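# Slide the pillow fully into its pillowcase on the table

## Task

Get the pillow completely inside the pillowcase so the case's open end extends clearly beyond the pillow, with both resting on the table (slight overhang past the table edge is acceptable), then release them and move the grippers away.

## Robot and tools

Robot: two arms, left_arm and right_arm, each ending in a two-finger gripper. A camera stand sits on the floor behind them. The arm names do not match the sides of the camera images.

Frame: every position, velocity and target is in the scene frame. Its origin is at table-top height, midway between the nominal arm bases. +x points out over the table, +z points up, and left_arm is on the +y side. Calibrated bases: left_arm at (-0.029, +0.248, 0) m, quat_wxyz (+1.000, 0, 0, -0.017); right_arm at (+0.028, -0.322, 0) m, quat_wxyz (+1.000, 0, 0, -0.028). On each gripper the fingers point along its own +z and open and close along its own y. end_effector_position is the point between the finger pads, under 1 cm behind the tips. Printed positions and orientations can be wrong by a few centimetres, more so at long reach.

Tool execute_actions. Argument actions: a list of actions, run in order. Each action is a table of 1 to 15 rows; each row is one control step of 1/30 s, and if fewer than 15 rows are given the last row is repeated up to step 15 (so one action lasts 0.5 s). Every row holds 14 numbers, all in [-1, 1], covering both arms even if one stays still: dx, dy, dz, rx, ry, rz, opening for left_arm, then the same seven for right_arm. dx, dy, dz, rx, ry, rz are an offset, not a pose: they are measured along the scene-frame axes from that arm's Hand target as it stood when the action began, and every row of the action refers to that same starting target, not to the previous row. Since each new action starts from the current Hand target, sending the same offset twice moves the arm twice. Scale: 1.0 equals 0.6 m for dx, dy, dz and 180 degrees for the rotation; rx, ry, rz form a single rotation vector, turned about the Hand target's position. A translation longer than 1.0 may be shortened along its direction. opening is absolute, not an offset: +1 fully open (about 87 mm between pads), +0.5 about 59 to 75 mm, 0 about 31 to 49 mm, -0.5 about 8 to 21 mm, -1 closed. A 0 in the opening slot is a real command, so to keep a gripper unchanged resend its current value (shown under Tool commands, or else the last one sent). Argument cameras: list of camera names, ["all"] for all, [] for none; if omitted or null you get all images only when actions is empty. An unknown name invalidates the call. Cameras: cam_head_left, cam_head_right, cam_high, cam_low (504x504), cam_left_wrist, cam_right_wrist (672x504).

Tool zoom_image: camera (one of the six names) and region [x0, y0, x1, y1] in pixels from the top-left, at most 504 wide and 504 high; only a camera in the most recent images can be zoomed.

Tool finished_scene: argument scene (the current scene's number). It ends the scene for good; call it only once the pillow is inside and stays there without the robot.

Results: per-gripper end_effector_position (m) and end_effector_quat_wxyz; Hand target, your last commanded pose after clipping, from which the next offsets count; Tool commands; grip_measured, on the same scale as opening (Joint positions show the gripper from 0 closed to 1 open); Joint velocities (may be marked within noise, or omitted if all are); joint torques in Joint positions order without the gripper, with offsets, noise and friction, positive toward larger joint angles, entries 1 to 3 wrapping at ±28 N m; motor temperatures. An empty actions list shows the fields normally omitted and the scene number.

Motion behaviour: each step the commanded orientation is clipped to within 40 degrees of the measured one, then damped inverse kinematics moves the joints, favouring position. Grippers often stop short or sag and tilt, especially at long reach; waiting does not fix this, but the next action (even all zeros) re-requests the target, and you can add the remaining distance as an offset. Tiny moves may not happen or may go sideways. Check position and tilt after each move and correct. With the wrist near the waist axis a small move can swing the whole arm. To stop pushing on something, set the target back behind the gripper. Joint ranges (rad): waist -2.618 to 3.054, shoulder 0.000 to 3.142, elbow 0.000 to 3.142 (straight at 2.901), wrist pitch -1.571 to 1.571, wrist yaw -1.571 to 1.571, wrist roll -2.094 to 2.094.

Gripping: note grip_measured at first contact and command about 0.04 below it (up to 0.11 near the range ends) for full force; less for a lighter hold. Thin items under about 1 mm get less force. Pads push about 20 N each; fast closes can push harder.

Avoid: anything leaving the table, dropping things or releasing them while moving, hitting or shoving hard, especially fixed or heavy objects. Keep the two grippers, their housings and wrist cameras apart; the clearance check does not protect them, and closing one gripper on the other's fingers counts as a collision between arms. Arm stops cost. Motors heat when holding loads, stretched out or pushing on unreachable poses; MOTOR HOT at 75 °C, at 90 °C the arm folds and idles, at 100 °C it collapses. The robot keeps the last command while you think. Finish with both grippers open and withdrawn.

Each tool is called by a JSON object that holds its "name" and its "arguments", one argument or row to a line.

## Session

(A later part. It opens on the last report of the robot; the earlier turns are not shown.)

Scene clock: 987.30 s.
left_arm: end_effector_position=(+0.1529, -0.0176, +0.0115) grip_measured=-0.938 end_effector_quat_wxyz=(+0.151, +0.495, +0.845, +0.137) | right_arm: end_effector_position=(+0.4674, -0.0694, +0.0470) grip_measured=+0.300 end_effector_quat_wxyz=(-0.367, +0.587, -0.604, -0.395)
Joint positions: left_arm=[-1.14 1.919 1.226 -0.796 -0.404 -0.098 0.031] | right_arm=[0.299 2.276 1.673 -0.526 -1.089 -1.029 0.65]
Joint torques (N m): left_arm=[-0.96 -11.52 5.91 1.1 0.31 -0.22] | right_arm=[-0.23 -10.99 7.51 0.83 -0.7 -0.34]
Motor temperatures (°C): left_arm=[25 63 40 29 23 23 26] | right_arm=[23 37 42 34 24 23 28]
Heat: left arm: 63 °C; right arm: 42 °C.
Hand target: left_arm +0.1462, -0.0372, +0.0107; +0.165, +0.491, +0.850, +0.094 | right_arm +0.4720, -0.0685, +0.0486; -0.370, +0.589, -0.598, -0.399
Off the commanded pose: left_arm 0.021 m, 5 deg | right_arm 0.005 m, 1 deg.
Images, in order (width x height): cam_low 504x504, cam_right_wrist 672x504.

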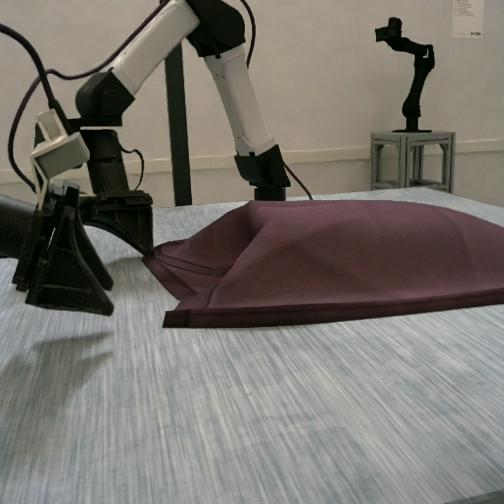

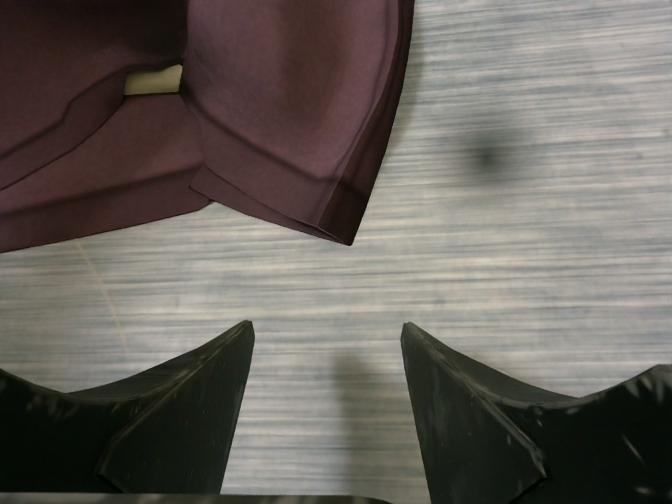

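{"name": "execute_actions", "arguments": {
  "actions": [
    [[0,0,0,0,0,0,-1,0.02,0.05,0.02,0,0,0,0.3]],
    [[0,0,0,0,0,0,-1,0.015,0.07,0,0,0,0,0.3]],
    [[0,0,0,0,0,0,-1,0,0,-0.04,0,0,0,0.3]],
    [[0,0,0,0,0,0,-1,0,0,-0.035,0,0,0,0.3]]
  ],
  "cameras": ["cam_right_wrist","cam_low"]
}}

Scene clock: 1000.43 s.
left_arm: end_effector_position=(+0.1529, -0.0176, +0.0115) grip_measured=-0.938 end_effector_quat_wxyz=(+0.151, +0.495, +0.845, +0.137) | right_arm: end_effector_position=(+0.4916, +0.0076, +0.0267) grip_measured=+0.300 end_effector_quat_wxyz=(-0.375, +0.594, -0.587, -0.403)
Joint positions: left_arm=[-1.14 1.919 1.226 -0.796 -0.404 -0.098 0.031] | right_arm=[0.429 2.457 1.863 -0.327 -1.053 -0.823 0.65]
Joint torques (N m): left_arm=[-0.94 -11.54 5.85 1.1 0.32 -0.22] | right_arm=[-0.32 -12.85 4.74 1.35 -0.29 -0.12]
Motor temperatures (°C): left_arm=[25 64 40 29 23 23 26] | right_arm=[23 38 41 34 24 23 28]
Heat: left arm: 64 °C; right arm: 41 °C.
Hand target: left_arm +0.1462, -0.0372, +0.0107; +0.165, +0.491, +0.850, +0.094 | right_arm +0.4929, +0.0035, +0.0155; -0.370, +0.589, -0.598, -0.399
Off the commanded pose: left_arm 0.021 m, 5 deg | right_arm 0.012 m, 2 deg.
Images, in order (width x height): cam_low 504x504, cam_right_wrist 672x504.

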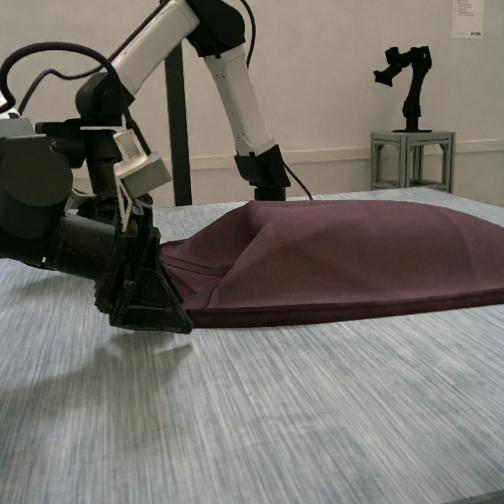

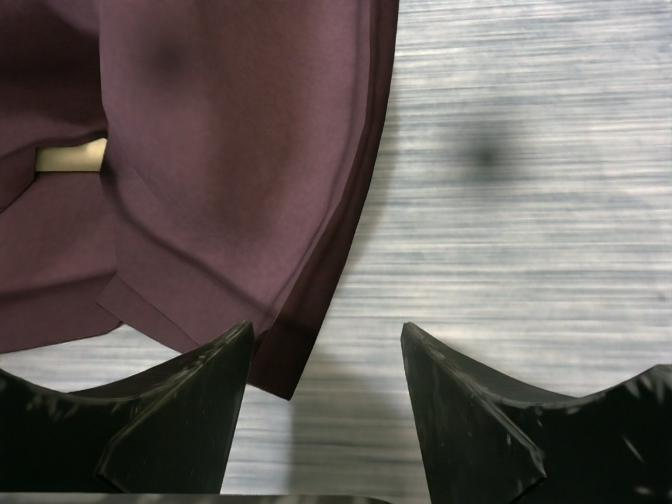

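{"name": "execute_actions", "arguments": {
  "actions": [
    [[0,0,0,0,0,0,-1,-0.015,0.01,-0.015,0,0,0,0.3]],
    [[0,0,0,0,0,0,-1,0,0,0,0,0,0,-0.3]],
    [[0,0,0,0,0,0,-1,0,0,0,0,0,0,-1]]
  ],
  "cameras": ["cam_right_wrist","cam_low"]
}}

Scene clock: 1010.53 s.
left_arm: end_effector_position=(+0.1529, -0.0176, +0.0115) grip_measured=-0.938 end_effector_quat_wxyz=(+0.151, +0.495, +0.845, +0.137) | right_arm: end_effector_position=(+0.4899, +0.0091, +0.0167) grip_measured=-0.999 end_effector_quat_wxyz=(-0.382, +0.590, -0.586, -0.403)
Joint positions: left_arm=[-1.14 1.919 1.226 -0.796 -0.404 -0.098 0.031] | right_arm=[0.432 2.457 1.806 -0.233 -1.052 -0.791 0]
Joint torques (N m): left_arm=[-1.01 -11.52 5.87 1.1 0.32 -0.22] | right_arm=[0.99 -13.96 3.96 1.2 -0.18 -0.19]
Motor temperatures (°C): left_arm=[25 64 40 29 23 23 26] | right_arm=[23 39 41 34 24 23 28]
Heat: left arm: 64 °C; right arm: 41 °C.
Hand target: left_arm +0.1462, -0.0372, +0.0107; +0.165, +0.491, +0.850, +0.094 | right_arm +0.4840, +0.0093, +0.0065; -0.370, +0.588, -0.598, -0.399
Off the commanded pose: left_arm 0.021 m, 5 deg | right_arm 0.012 m, 2 deg.
Images, in order (width x height): cam_low 504x504, cam_right_wrist 672x504.

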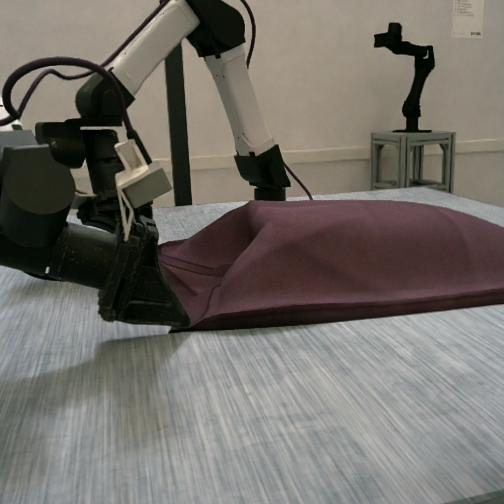

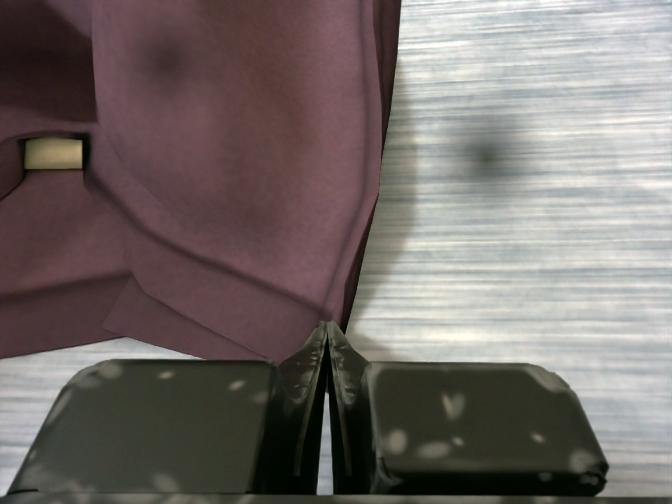

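{"name": "execute_actions", "arguments": {
  "actions": [
    [[0,0,0,0,0,0,-1,0,0,0.03,-0.06,0,0,0.3]],
    [[0,0,0,0,0,0,-1,-0.01,0,0.02,-0.07,0,0,0.4]],
    [[0,0,0,0,0,0,-1,0,0.01,0,-0.07,0,0,0.4]],
    [[0,0,0,0,0,0,-1,0,0,-0.03,0,0,0,0.4]]
  ],
  "cameras": ["cam_right_wrist","cam_low"]
}}

Scene clock: 1026.00 s.
left_arm: end_effector_position=(+0.1529, -0.0176, +0.0115) grip_measured=-0.938 end_effector_quat_wxyz=(+0.151, +0.495, +0.845, +0.137) | right_arm: end_effector_position=(+0.4735, +0.0180, +0.0216) grip_measured=+0.400 end_effector_quat_wxyz=(-0.178, +0.671, -0.691, -0.202)
Joint positions: left_arm=[-1.14 1.919 1.226 -0.796 -0.404 -0.098 0.031] | right_arm=[0.617 2.789 2.787 -1.28 -0.469 -0.91 0.7]
Joint torques (N m): left_arm=[-0.95 -11.54 5.86 1.1 0.33 -0.22] | right_arm=[-0.13 -13.61 7.64 0.72 -0.13 -0.31]
Motor temperatures (°C): left_arm=[25 64 40 30 23 23 26] | right_arm=[23 41 40 34 24 23 28]
Heat: left arm: 64 °C; right arm: 41 °C.
Hand target: left_arm +0.1462, -0.0372, +0.0107; +0.165, +0.491, +0.850, +0.094 | right_arm +0.4780, +0.0155, +0.0187; -0.170, +0.674, -0.692, -0.195
Off the commanded pose: left_arm 0.021 m, 5 deg | right_arm 0.006 m, 1 deg.
Images, in order (width x height): cam_low 504x504, cam_right_wrist 672x504.

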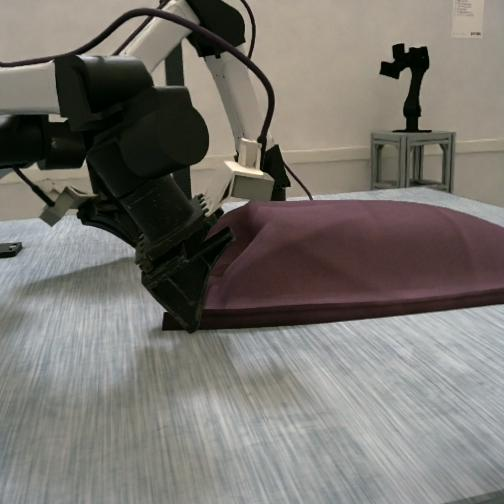

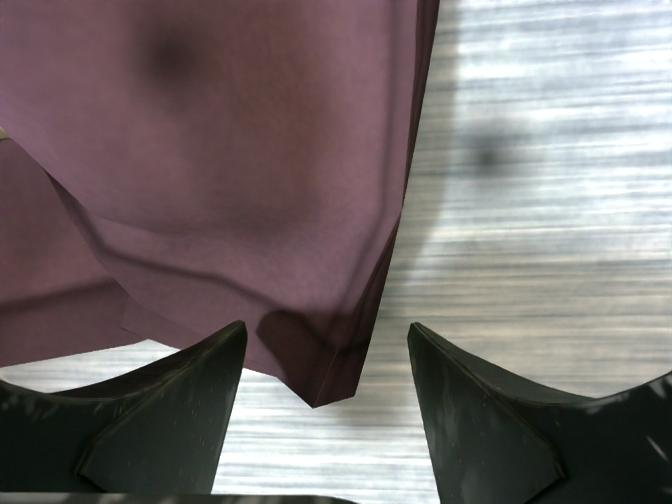

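{"name": "execute_actions", "arguments": {
  "actions": [
    [[0,0,0,0,0,0,-1,0,0,-0.025,0,0,0,0.3]],
    [[0,0,0,0,0,0,-1,0,0,0,0,0,0,-0.3]],
    [[0,0,0,0,0,0,-1,0,0,0,0,0,0,-1]]
  ],
  "cameras": ["cam_right_wrist","cam_low"]
}}

Scene clock: 1032.93 s.
left_arm: end_effector_position=(+0.1529, -0.0176, +0.0115) grip_measured=-0.938 end_effector_quat_wxyz=(+0.151, +0.495, +0.845, +0.137) | right_arm: end_effector_position=(+0.4766, +0.0196, +0.0174) grip_measured=-0.922 end_effector_quat_wxyz=(-0.182, +0.674, -0.688, -0.200)
Joint positions: left_arm=[-1.14 1.919 1.226 -0.796 -0.404 -0.098 0.031] | right_arm=[0.617 2.798 2.787 -1.263 -0.468 -0.917 0.039]
Joint torques (N m): left_arm=[-0.87 -11.51 5.86 1.1 0.33 -0.19] | right_arm=[-0.1 -12.94 5.82 0.83 -0.15 -0.29]
Motor temperatures (°C): left_arm=[25 64 40 30 23 23 26] | right_arm=[23 41 41 33 24 23 28]
Heat: left arm: 64 °C; right arm: 41 °C.
Hand target: left_arm +0.1462, -0.0372, +0.0107; +0.165, +0.491, +0.850, +0.094 | right_arm +0.4780, +0.0155, +0.0037; -0.170, +0.674, -0.692, -0.195
Off the commanded pose: left_arm 0.021 m, 5 deg | right_arm 0.014 m, 2 deg.
Images, in order (width x height): cam_low 504x504, cam_right_wrist 672x504.

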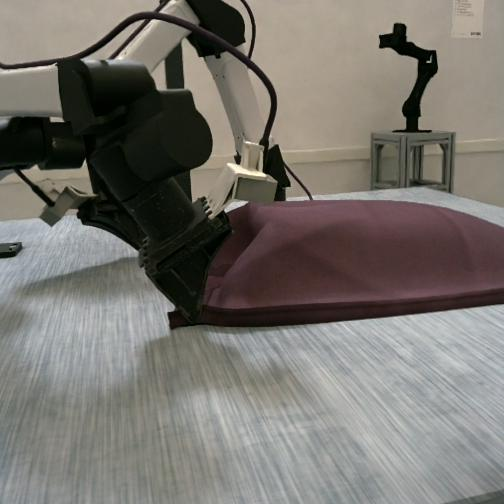

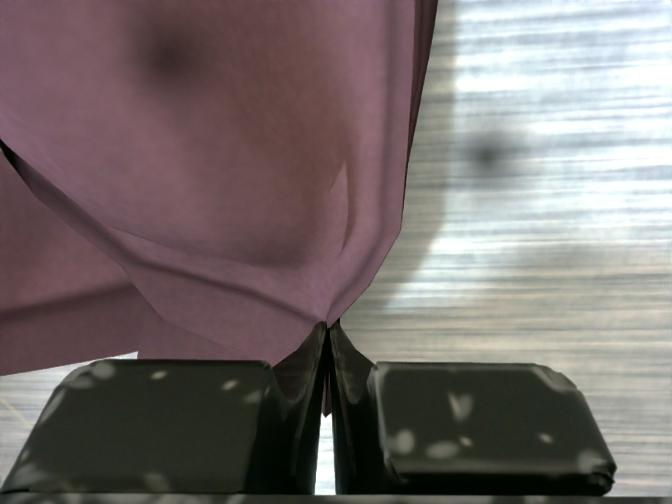

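{"name": "execute_actions", "arguments": {
  "actions": [
    [[0,-0.005,0.005,0,0,0,-1,0.01,-0.02,0.02,0.03,0,0,-1]],
    [[-0.01,-0.02,0,0,0,0,-1,0.015,-0.03,0.005,0.03,0,0,-1]],
    [[-0.01,-0.02,0,0,0,0,-1,0.015,-0.03,0,0.03,0,0,-1]],
    [[0,-0.02,0,0,0,0,-1,0.01,-0.03,0,0.03,0,0,-1]]
  ],
  "cameras": ["cam_right_wrist","cam_low","cam_head_right","cam_high"]
}}

Scene clock: 1042.33 s.
left_arm: end_effector_position=(+0.1376, -0.0638, +0.0150) grip_measured=-0.938 end_effector_quat_wxyz=(+0.163, +0.492, +0.848, +0.109) | right_arm: end_effector_position=(+0.5003, -0.0419, +0.0169) grip_measured=-0.920 end_effector_quat_wxyz=(-0.283, +0.623, -0.642, -0.345)
Joint positions: left_arm=[-1.213 2.002 1.372 -0.835 -0.381 -0.174 0.031] | right_arm=[0.383 2.566 2.202 -0.897 -0.887 -1.065 0.04]
Joint torques (N m): left_arm=[-0.58 -9.35 8.47 0.64 0.06 -0.18] | right_arm=[-0.81 -17.01 3.67 0.99 -0.11 -0.44]
Motor temperatures (°C): left_arm=[25 63 40 29 23 23 26] | right_arm=[23 43 41 33 24 23 28]
Heat: left arm: 63 °C; right arm: 43 °C.
Hand target: left_arm +0.1342, -0.0763, +0.0137; +0.165, +0.491, +0.850, +0.094 | right_arm +0.5080, -0.0505, +0.0187; -0.293, +0.630, -0.643, -0.321
Off the commanded pose: left_arm 0.013 m, 2 deg | right_arm 0.012 m, 3 deg.
led back after a hold (left arm): the arm was led back toward your command in small steps, so it may still be short of it.
pose unreachable (left arm): on one or more control steps of this call, first in action 0 (counted from 0), this arm could not follow its commanded pose, so it was not sent that pose on those steps. It may still have moved: this result reports where it is.
cause: moving toward the commanded pose would bring a part of the arm too close to another arm (this arm's wrist camera and the right arm's upper arm (the part past joint 2), at the place that arm is still heading or pushing toward).
Images, in order (width x height): cam_head_right 504x504, cam_high 504x504, cam_low 504x504, cam_right_wrist 672x504.

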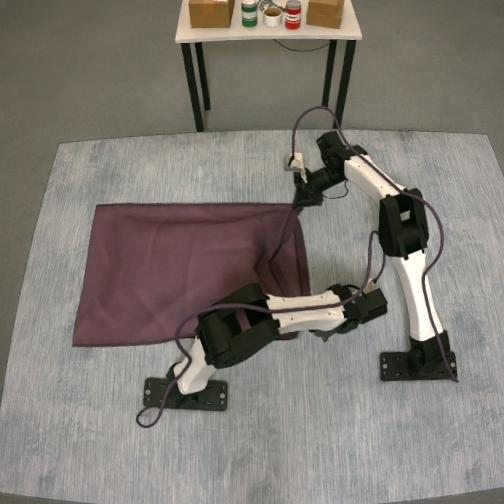

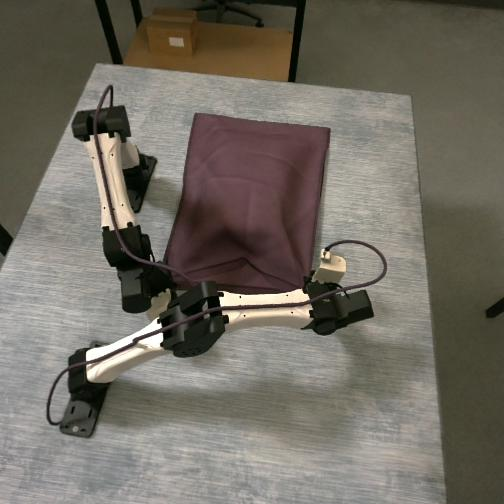

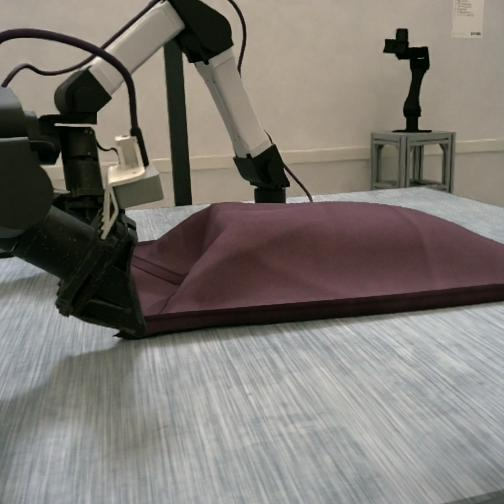

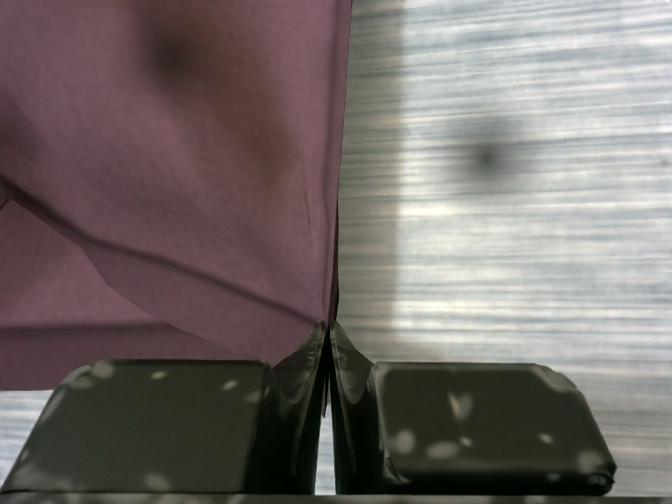

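{"name": "zoom_image", "arguments": {
  "camera": "cam_head_right",
  "region": [200, 180, 400, 360]
}}

{"name": "zoom_image", "arguments": {
  "camera": "cam_low",
  "region": [80, 180, 300, 360]
}}

Scaled by 2.520 from the camera's image (finer frame: 720x720).

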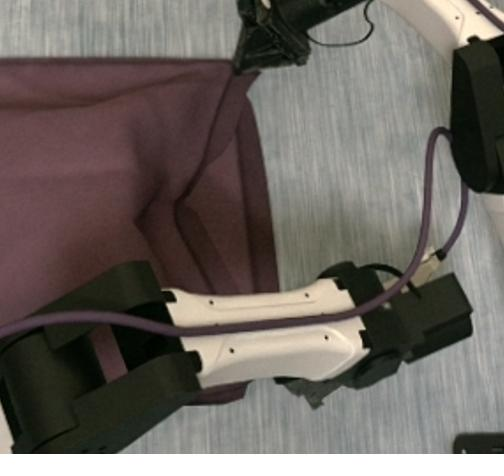

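Scaled by 2.291 from the camera's image (finer frame: 720x720).

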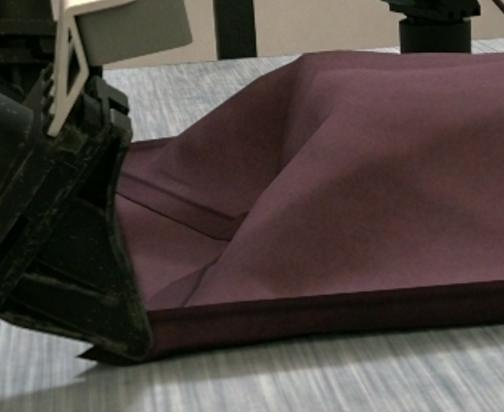

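{"name": "execute_actions", "arguments": {
  "actions": [
    [[0,0,0,0,0,0,-1,0,0,0,0,0,0,-0.3]],
    [[0,0,0,0,0,0,-1,0,0,0.02,0,0,0,0.4]],
    [[0,0,0,0,0,0,-1,0,-0.03,0.09,-0.05,0,0,0.4]],
    [[0,0,0,0,0,0,-1,-0.15,0.03,0.03,-0.05,0,0,0.2]],
    [[0,0,0,0,0,0,-1,-0.15,0.06,0,0,0,0,0.2]]
  ],
  "cameras": ["cam_right_wrist","cam_low","cam_head_right","cam_high"]
}}

Scene clock: 1072.87 s.
left_arm: end_effector_position=(+0.1376, -0.0638, +0.0150) grip_measured=-0.938 end_effector_quat_wxyz=(+0.163, +0.492, +0.848, +0.109) | right_arm: end_effector_position=(+0.3253, -0.0109, +0.0966) grip_measured=+0.200 end_effector_quat_wxyz=(-0.178, +0.672, -0.682, -0.227)
Joint positions: left_arm=[-1.213 2.002 1.372 -0.835 -0.381 -0.175 0.031] | right_arm=[0.733 1.968 1.642 -0.906 -0.486 -0.795 0.6]
Joint torques (N m): left_arm=[-0.57 -9.31 8.57 0.66 0.08 -0.18] | right_arm=[-0.31 -13.5 4.36 1.06 -0.12 -0.16]
Motor temperatures (°C): left_arm=[25 59 42 29 23 23 26] | right_arm=[23 48 40 32 24 23 28]
Heat: left arm: 59 °C; right arm: 48 °C.
Hand target: left_arm +0.1342, -0.0763, +0.0137; +0.165, +0.491, +0.850, +0.094 | right_arm +0.3279, -0.0146, +0.1026; -0.191, +0.668, -0.685, -0.217
Off the commanded pose: left_arm 0.013 m, 2 deg | right_arm 0.008 m, 2 deg.
Images, in order (width x height): cam_head_right 504x504, cam_high 504x504, cam_low 504x504, cam_right_wrist 672x504.

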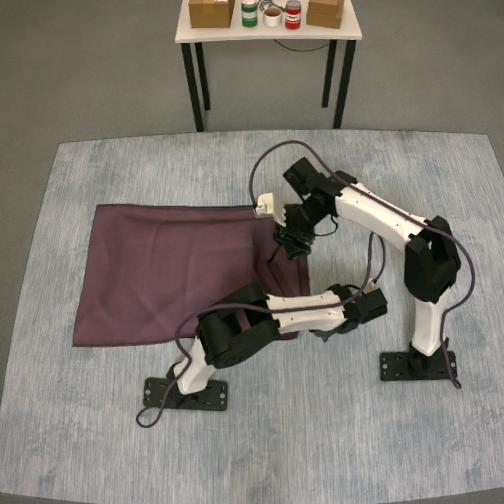

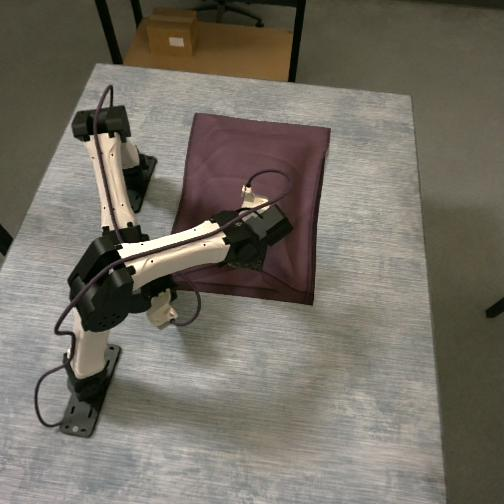

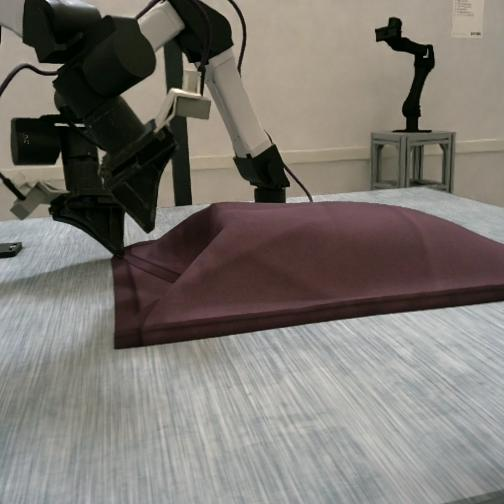

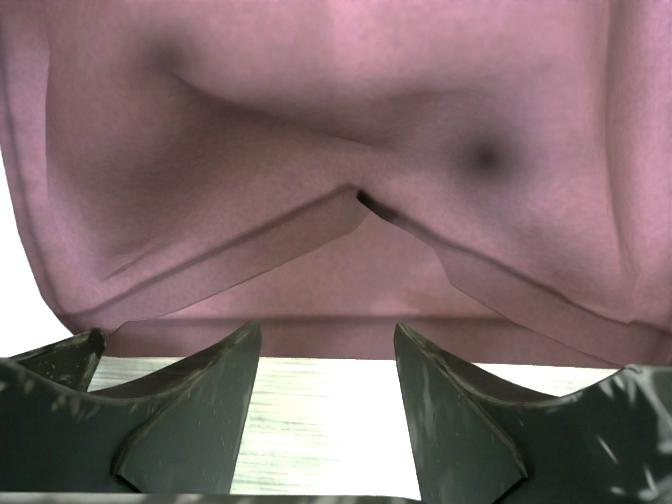

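{"name": "execute_actions", "arguments": {
  "actions": [
    [[0,0,0,0,0,0,-1,0.01,0.06,-0.02,0,0,0,0.2]],
    [[0,0,0,0,0,0,-1,0.01,0.035,-0.055,0,0,0,0.2]]
  ],
  "cameras": ["cam_right_wrist","cam_low"]
}}

Scene clock: 1080.30 s.
left_arm: end_effector_position=(+0.1376, -0.0638, +0.0150) grip_measured=-0.938 end_effector_quat_wxyz=(+0.163, +0.492, +0.848, +0.109) | right_arm: end_effector_position=(+0.3320, +0.0350, +0.0521) grip_measured=+0.200 end_effector_quat_wxyz=(-0.176, +0.669, -0.687, -0.223)
Joint positions: left_arm=[-1.213 2.002 1.372 -0.835 -0.381 -0.175 0.031] | right_arm=[0.809 2.123 1.693 -0.766 -0.45 -0.704 0.6]
Joint torques (N m): left_arm=[-0.59 -9.32 8.57 0.65 0.06 -0.17] | right_arm=[0.69 -11.12 7.88 1.13 -0.12 -0.12]
Motor temperatures (°C): left_arm=[25 58 42 29 22 23 26] | right_arm=[23 48 40 33 24 23 28]
Heat: left arm: 58 °C; right arm: 48 °C.
Hand target: left_arm +0.1342, -0.0763, +0.0137; +0.165, +0.491, +0.850, +0.094 | right_arm +0.3401, +0.0424, +0.0577; -0.191, +0.668, -0.685, -0.217
Off the commanded pose: left_arm 0.013 m, 2 deg | right_arm 0.012 m, 2 deg.
Images, in order (width x height): cam_low 504x504, cam_right_wrist 672x504.

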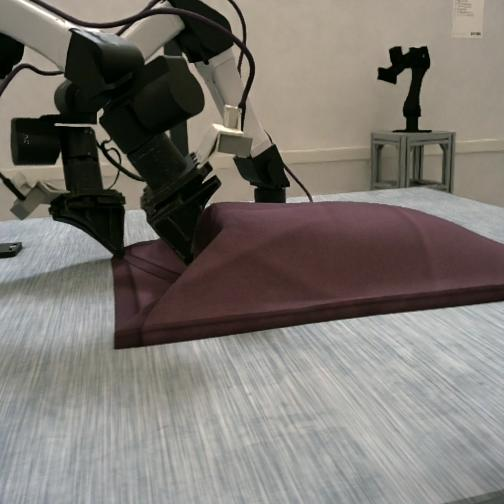

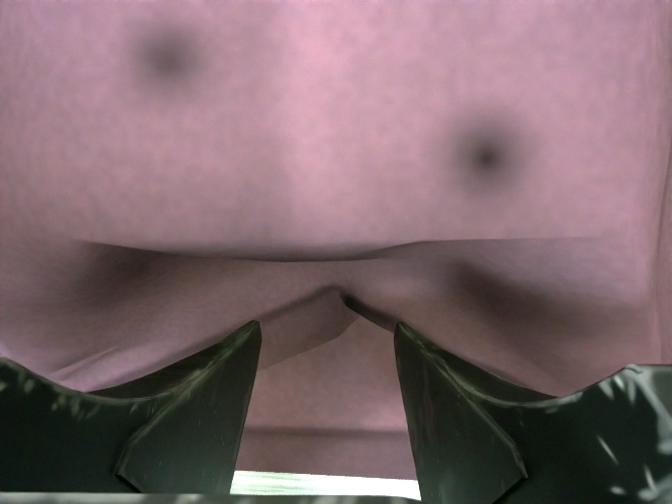

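{"name": "execute_actions", "arguments": {
  "actions": [
    [[0,0,0,0,0,0,-1,0.003,0.03,-0.015,0,0,0,0.2]],
    [[0,0,0,0,0,0,-1,0,0.01,-0.025,0,0,0,0.2]]
  ],
  "cameras": ["cam_right_wrist","cam_low"]
}}

Scene clock: 1086.80 s.
left_arm: end_effector_position=(+0.1376, -0.0638, +0.0150) grip_measured=-0.938 end_effector_quat_wxyz=(+0.163, +0.492, +0.848, +0.109) | right_arm: end_effector_position=(+0.3383, +0.0605, +0.0345) grip_measured=+0.200 end_effector_quat_wxyz=(-0.185, +0.668, -0.685, -0.223)
Joint positions: left_arm=[-1.213 2.002 1.372 -0.835 -0.381 -0.175 0.031] | right_arm=[0.841 2.207 1.75 -0.706 -0.436 -0.669 0.6]
Joint torques (N m): left_arm=[-0.59 -9.28 8.61 0.66 0.06 -0.19] | right_arm=[0.91 -11.34 7.02 1.2 -0.1 -0.13]
Motor temperatures (°C): left_arm=[25 58 42 29 22 23 26] | right_arm=[23 47 41 33 24 23 28]
Heat: left arm: 58 °C; right arm: 47 °C.
Hand target: left_arm +0.1342, -0.0763, +0.0137; +0.165, +0.491, +0.850, +0.094 | right_arm +0.3418, +0.0665, +0.0337; -0.191, +0.668, -0.685, -0.217
Off the commanded pose: left_arm 0.013 m, 2 deg | right_arm 0.007 m, 1 deg.
Images, in order (width x height): cam_low 504x504, cam_right_wrist 672x504.

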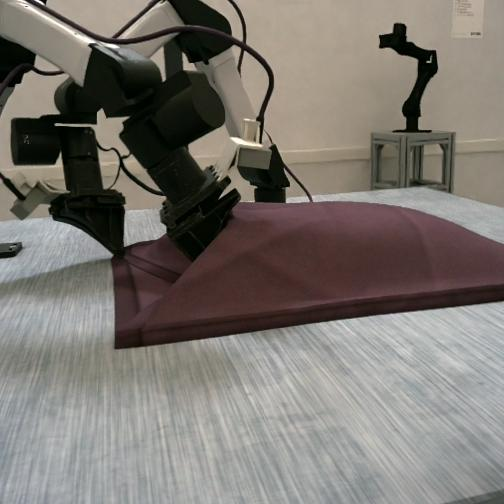

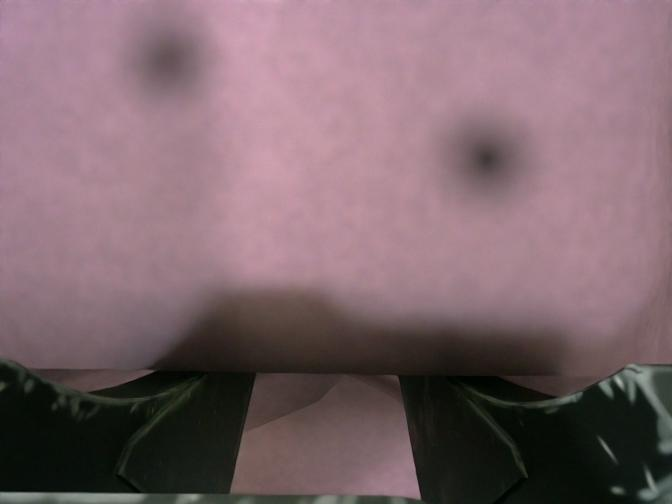

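{"name": "execute_actions", "arguments": {
  "actions": [
    [[0,0,0,0,0,0,-1,0,0,-0.012,0,0,0,0.2]],
    [[0,0,0,0,0,0,-1,0,0,0,0,0,0,-0.3]],
    [[0,0,0,0,0,0,-1,0,0,0,0,0,0,-1]],
    [[0,0,0,0,0,0,-1,0,0,0,0,0,0,-1]]
  ],
  "cameras": ["cam_right_wrist", "cam_low"]
}}

Scene clock: 1130.50 s.
left_arm: end_effector_position=(+0.1376, -0.0638, +0.0150) grip_measured=-0.938 end_effector_quat_wxyz=(+0.163, +0.492, +0.848, +0.109) | right_arm: end_effector_position=(+0.3425, +0.0646, +0.0363) grip_measured=-1.000 end_effector_quat_wxyz=(-0.197, +0.669, -0.682, -0.223)
Joint positions: left_arm=[-1.213 2.002 1.372 -0.835 -0.381 -0.175 0.031] | right_arm=[0.841 2.207 1.75 -0.682 -0.435 -0.669 0]
Joint torques (N m): left_arm=[-0.55 -9.31 8.5 0.65 0.07 -0.15] | right_arm=[0.91 -10.55 5.59 1.22 -0.1 -0.14]
Motor temperatures (°C): left_arm=[25 56 44 29 22 23 26] | right_arm=[23 43 42 33 24 23 28]
Heat: left arm: 56 °C; right arm: 43 °C.
Hand target: left_arm +0.1342, -0.0763, +0.0137; +0.165, +0.491, +0.850, +0.094 | right_arm +0.3418, +0.0664, +0.0265; -0.191, +0.668, -0.685, -0.217
Off the commanded pose: left_arm 0.013 m, 2 deg | right_arm 0.010 m, 1 deg.
Images, in order (width x height): cam_low 504x504, cam_right_wrist 672x504.

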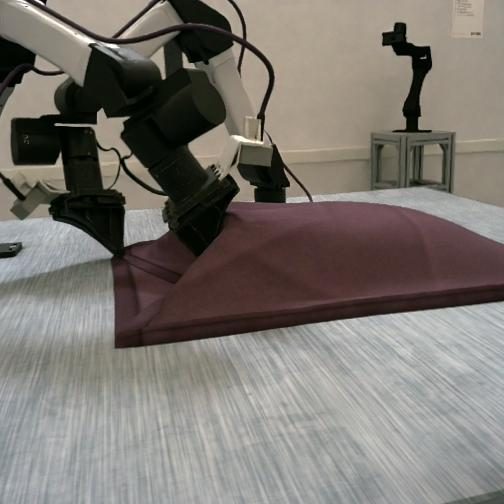

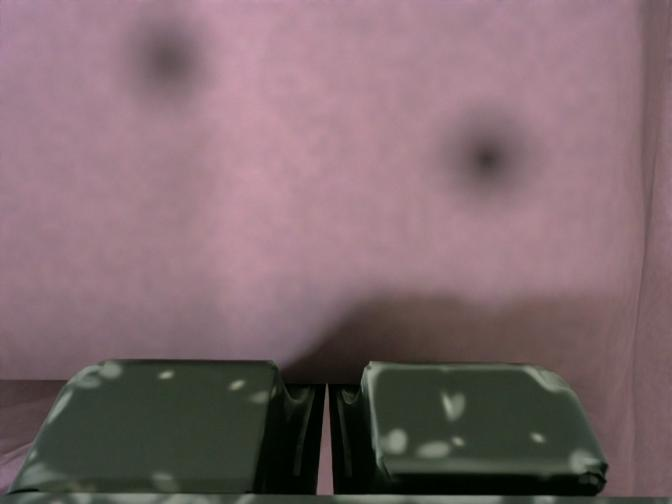

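{"name": "execute_actions", "arguments": {
  "actions": [
    [[0,0,0,0,0,0,-1,0,-0.08,0.03,0,0,0,-0.5]],
    [[0,0,0,0,0,0,-1,0,-0.06,0.08,0,0,0,0]],
    [[0,0,0,0,0,0,-1,0,-0.02,0.08,0,0,0,0.3]]
  ],
  "cameras": ["cam_right_wrist", "cam_head_left", "cam_head_right", "cam_high"]
}}

Scene clock: 1143.00 s.
left_arm: end_effector_position=(+0.1376, -0.0638, +0.0150) grip_measured=-0.938 end_effector_quat_wxyz=(+0.163, +0.492, +0.848, +0.109) | right_arm: end_effector_position=(+0.3381, -0.0323, +0.1255) grip_measured=+0.300 end_effector_quat_wxyz=(-0.174, +0.666, -0.693, -0.213)
Joint positions: left_arm=[-1.213 2.002 1.372 -0.835 -0.381 -0.175 0.031] | right_arm=[0.684 1.962 1.758 -1.054 -0.468 -0.828 0.65]
Joint torques (N m): left_arm=[-0.68 -9.26 8.57 0.65 0.04 -0.19] | right_arm=[-0.38 -11.9 7.79 0.78 -0.49 -0.31]
Motor temperatures (°C): left_arm=[25 56 44 29 22 23 26] | right_arm=[23 43 41 33 24 23 28]
Heat: left arm: 56 °C; right arm: 43 °C.
Hand target: left_arm +0.1342, -0.0763, +0.0137; +0.165, +0.491, +0.850, +0.094 | right_arm +0.3418, -0.0296, +0.1404; -0.191, +0.668, -0.685, -0.217
Off the commanded pose: left_arm 0.013 m, 2 deg | right_arm 0.016 m, 2 deg.
Images, in order (width x height): cam_head_left 504x504, cam_head_right 504x504, cam_high 504x504, cam_right_wrist 672x504.

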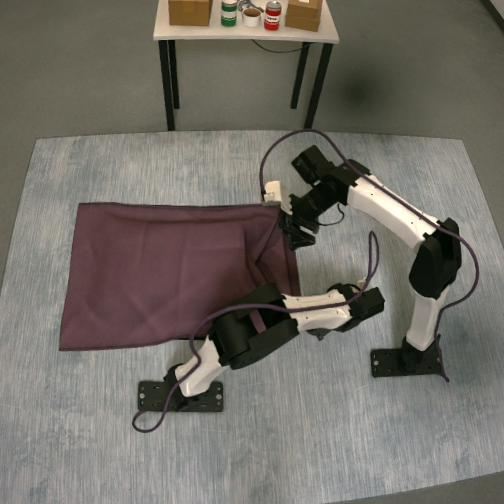

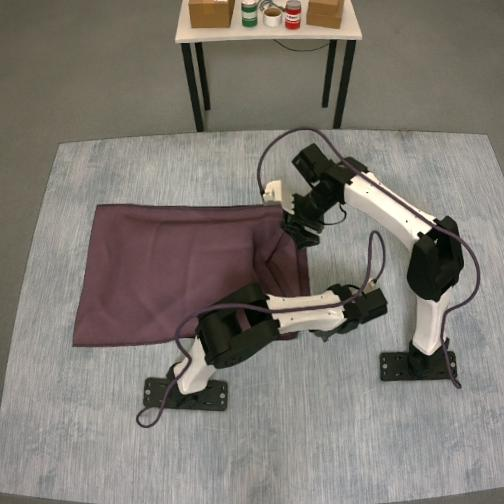

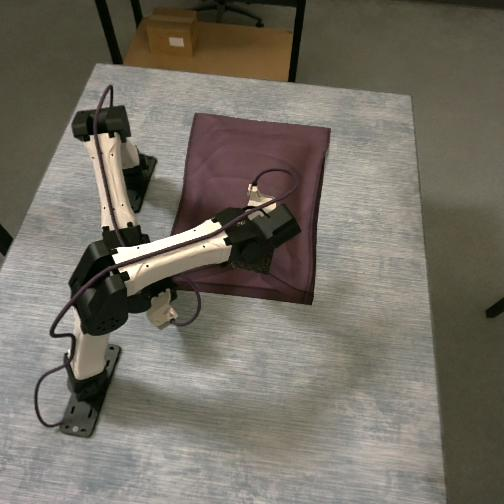

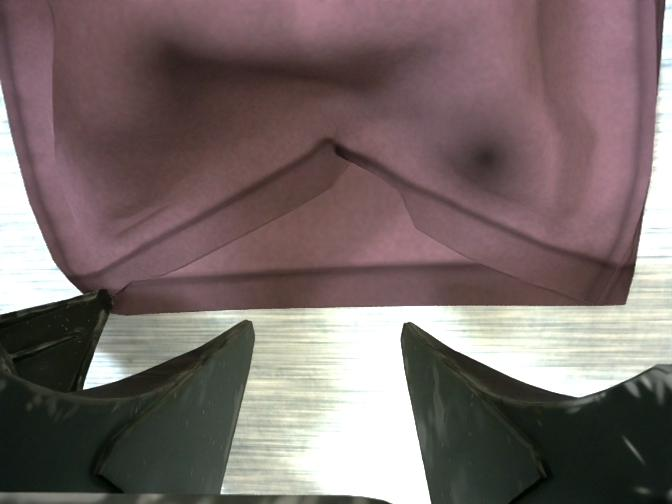

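{"name": "execute_actions", "arguments": {
  "actions": [
    [[0,0,0,0,0,0,-1,0,-0.05,-0.03,0.07,0,0,0.2]],
    [[0,0,0,0,0,0,-1,0,-0.03,-0.02,0.069,0,0,0.2]],
    [[0,0,0,0,0,0,-1,0,0,0,0,0.1365,-0.0957,0.2]],
    [[0,0,0,0,0,0,-1,0,0,0,0,0.1365,-0.0957,0.2]],
    [[0,0,0,0,0,0,-1,0,0,0,0,0.1365,-0.0957,0.2]]
  ],
  "cameras": ["cam_right_wrist", "cam_low", "cam_head_right"]
}}

Scene clock: 1185.87 s.
left_arm: end_effector_position=(+0.1376, -0.0638, +0.0150) grip_measured=-0.938 end_effector_quat_wxyz=(+0.163, +0.492, +0.848, +0.109) | right_arm: end_effector_position=(+0.3412, -0.0750, +0.1055) grip_measured=+0.200 end_effector_quat_wxyz=(+0.004, +0.026, +0.879, +0.477)
Joint positions: left_arm=[-1.213 2.002 1.372 -0.835 -0.381 -0.175 0.031] | right_arm=[0.328 1.875 1.236 -0.494 -0.924 0.552 0.6]
Joint torques (N m): left_arm=[-0.62 -9.25 8.5 0.66 0.04 -0.18] | right_arm=[-0.18 -12.53 4.16 1.15 -0.24 -0.2]
Motor temperatures (°C): left_arm=[25 56 45 28 22 23 27] | right_arm=[23 45 42 32 24 23 28]
Heat: left arm: 56 °C; right arm: 45 °C.
Hand target: left_arm +0.1342, -0.0763, +0.0137; +0.165, +0.491, +0.850, +0.094 | right_arm +0.3417, -0.0775, +0.1105; +0.020, +0.029, +0.880, +0.474
Off the commanded pose: left_arm 0.013 m, 2 deg | right_arm 0.006 m, 2 deg.
Images, in order (width x height): cam_head_right 504x504, cam_low 504x504, cam_right_wrist 672x504.

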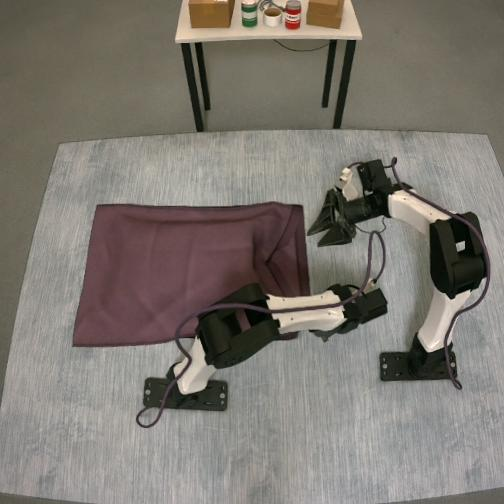

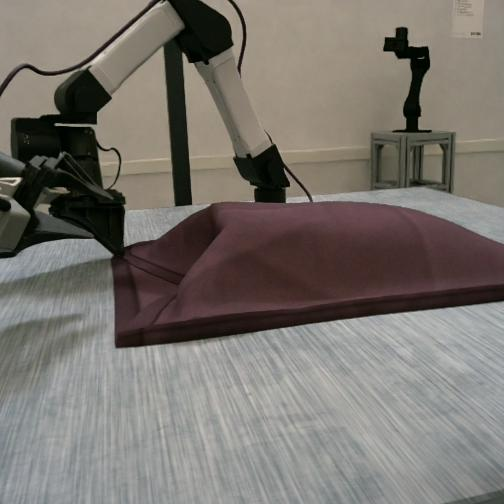

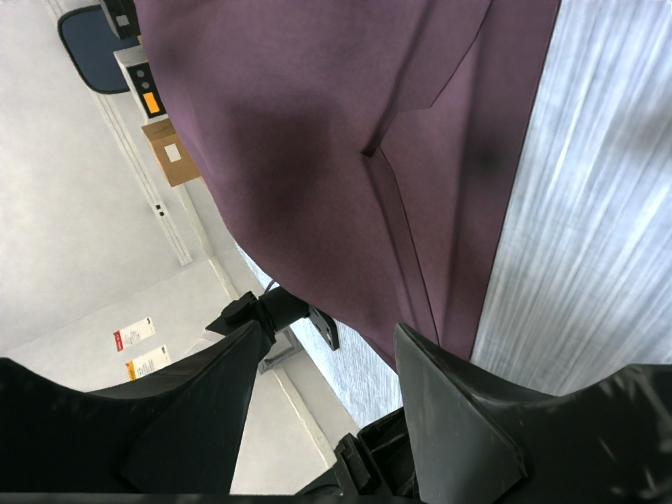

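{"name": "execute_actions", "arguments": {
  "actions": [
    [[0,0,0,0,0,0,-1,0,0,-0.06,0,0,0,0.2]],
    [[0,0,0,0,0,0,-1,0,0.06,-0.05,0,0,0,0.2]],
    [[0,0,0,0,0,0,-1,0,0.06,0,0,0,0,0.2]]
  ],
  "cameras": ["cam_right_wrist", "cam_low"]
}}

Scene clock: 1202.37 s.
left_arm: end_effector_position=(+0.1376, -0.0638, +0.0150) grip_measured=-0.938 end_effector_quat_wxyz=(+0.163, +0.492, +0.848, +0.109) | right_arm: end_effector_position=(+0.3308, -0.0082, +0.0441) grip_measured=+0.200 end_effector_quat_wxyz=(+0.008, +0.026, +0.880, +0.475)
Joint positions: left_arm=[-1.213 2.002 1.372 -0.835 -0.381 -0.175 0.031] | right_arm=[0.509 2.008 1.117 -0.051 -0.824 0.795 0.6]
Joint torques (N m): left_arm=[-0.55 -9.35 8.51 0.66 0.04 -0.16] | right_arm=[-0.21 -8.7 6.9 1.51 -0.14 -0.22]
Motor temperatures (°C): left_arm=[25 55 45 28 22 23 27] | right_arm=[23 43 41 32 24 23 28]
Heat: left arm: 55 °C; right arm: 43 °C.
Hand target: left_arm +0.1342, -0.0763, +0.0137; +0.165, +0.491, +0.850, +0.094 | right_arm +0.3418, -0.0056, +0.0445; +0.020, +0.029, +0.880, +0.474
Off the commanded pose: left_arm 0.013 m, 2 deg | right_arm 0.011 m, 1 deg.
Images, in order (width x height): cam_low 504x504, cam_right_wrist 672x504.

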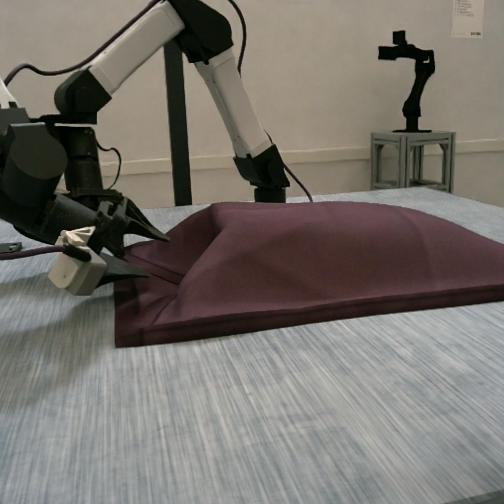

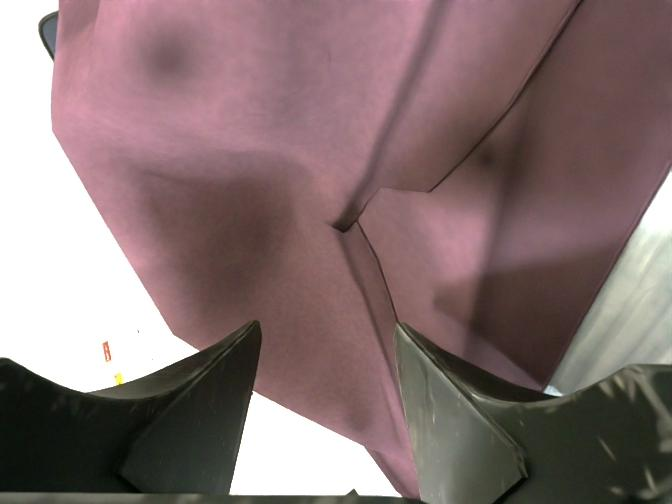

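{"name": "execute_actions", "arguments": {
  "actions": [
    [[0,0,0,0,0,0,-1,0.015,0.04,-0.01,0,0,0,0.2]],
    [[0,0,0,0,0,0,-1,0.0,0.03,0,0,0,0,0.2]]
  ],
  "cameras": ["cam_right_wrist", "cam_low"]
}}

Scene clock: 1211.17 s.
left_arm: end_effector_position=(+0.1376, -0.0638, +0.0150) grip_measured=-0.938 end_effector_quat_wxyz=(+0.163, +0.492, +0.848, +0.109) | right_arm: end_effector_position=(+0.3414, +0.0313, +0.0378) grip_measured=+0.200 end_effector_quat_wxyz=(+0.009, +0.028, +0.880, +0.473)
Joint positions: left_arm=[-1.213 2.002 1.372 -0.835 -0.381 -0.175 0.031] | right_arm=[0.586 2.102 1.224 -0.001 -0.772 0.886 0.6]
Joint torques (N m): left_arm=[-0.61 -9.35 8.54 0.67 0.02 -0.18] | right_arm=[0.32 -9.5 6.97 1.56 -0.14 -0.2]
Motor temperatures (°C): left_arm=[25 55 45 28 22 23 27] | right_arm=[23 42 41 32 24 23 28]
Heat: left arm: 55 °C; right arm: 42 °C.
Hand target: left_arm +0.1342, -0.0763, +0.0137; +0.165, +0.491, +0.850, +0.094 | right_arm +0.3508, +0.0364, +0.0385; +0.020, +0.029, +0.880, +0.474
Off the commanded pose: left_arm 0.013 m, 2 deg | right_arm 0.011 m, 1 deg.
Images, in order (width x height): cam_low 504x504, cam_right_wrist 672x504.

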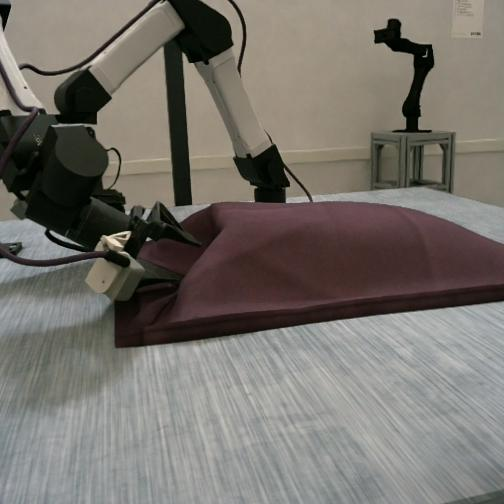

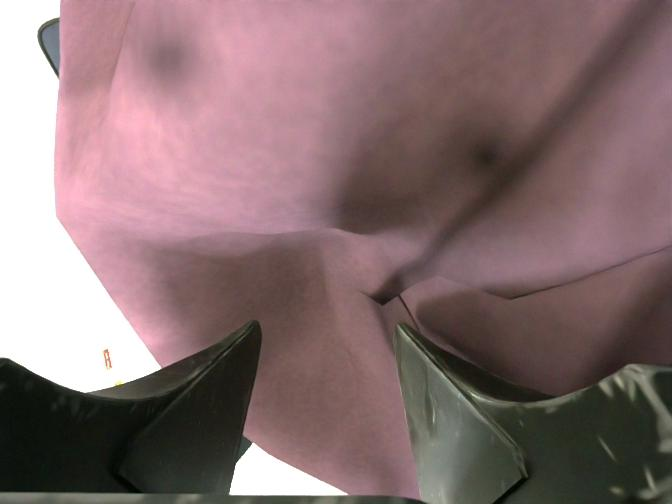

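{"name": "execute_actions", "arguments": {
  "actions": [
    [[0,0,0,0,0,0,-1,0.005,0.0,-0.02,0,0,0,0.25]],
    [[0,0,0,0,0,0,-1,0.0,0.035,0,0,0,0,0.25]]
  ],
  "cameras": ["cam_right_wrist", "cam_low"]
}}

Scene clock: 1217.57 s.
left_arm: end_effector_position=(+0.1376, -0.0638, +0.0150) grip_measured=-0.938 end_effector_quat_wxyz=(+0.163, +0.492, +0.848, +0.109) | right_arm: end_effector_position=(+0.3458, +0.0537, +0.0313) grip_measured=+0.250 end_effector_quat_wxyz=(+0.010, +0.024, +0.877, +0.480)
Joint positions: left_arm=[-1.213 2.002 1.372 -0.835 -0.381 -0.175 0.031] | right_arm=[0.624 2.164 1.277 0.053 -0.757 0.929 0.625]
Joint torques (N m): left_arm=[-0.65 -9.29 8.51 0.66 0.05 -0.18] | right_arm=[0.49 -9.5 6.97 1.51 0.05 -0.2]
Motor temperatures (°C): left_arm=[25 55 45 28 22 23 27] | right_arm=[23 42 41 33 24 23 28]
Heat: left arm: 55 °C; right arm: 42 °C.
Hand target: left_arm +0.1342, -0.0763, +0.0137; +0.165, +0.491, +0.850, +0.094 | right_arm +0.3538, +0.0575, +0.0265; +0.020, +0.029, +0.880, +0.474
Off the commanded pose: left_arm 0.013 m, 2 deg | right_arm 0.010 m, 2 deg.
Images, in order (width x height): cam_low 504x504, cam_right_wrist 672x504.

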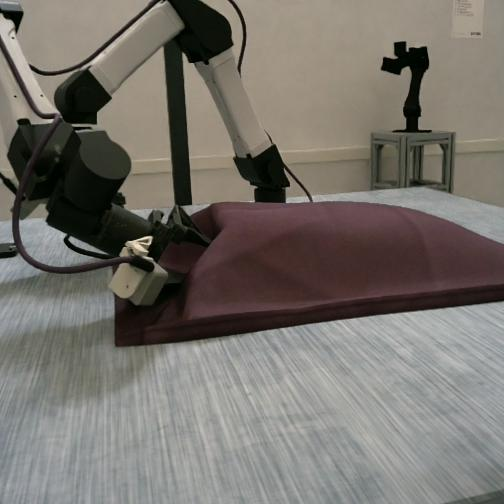

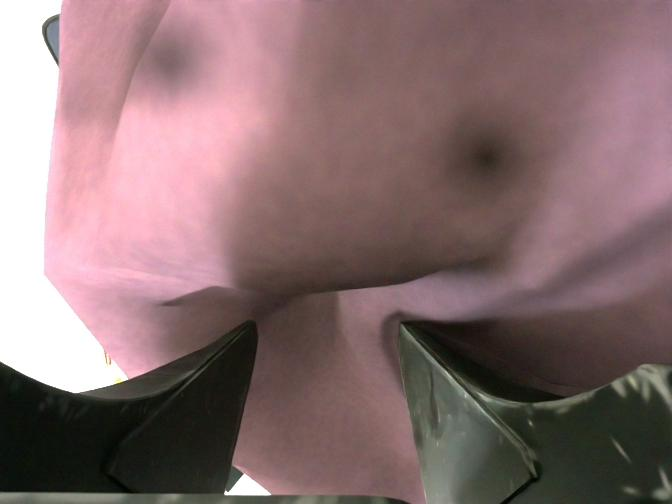

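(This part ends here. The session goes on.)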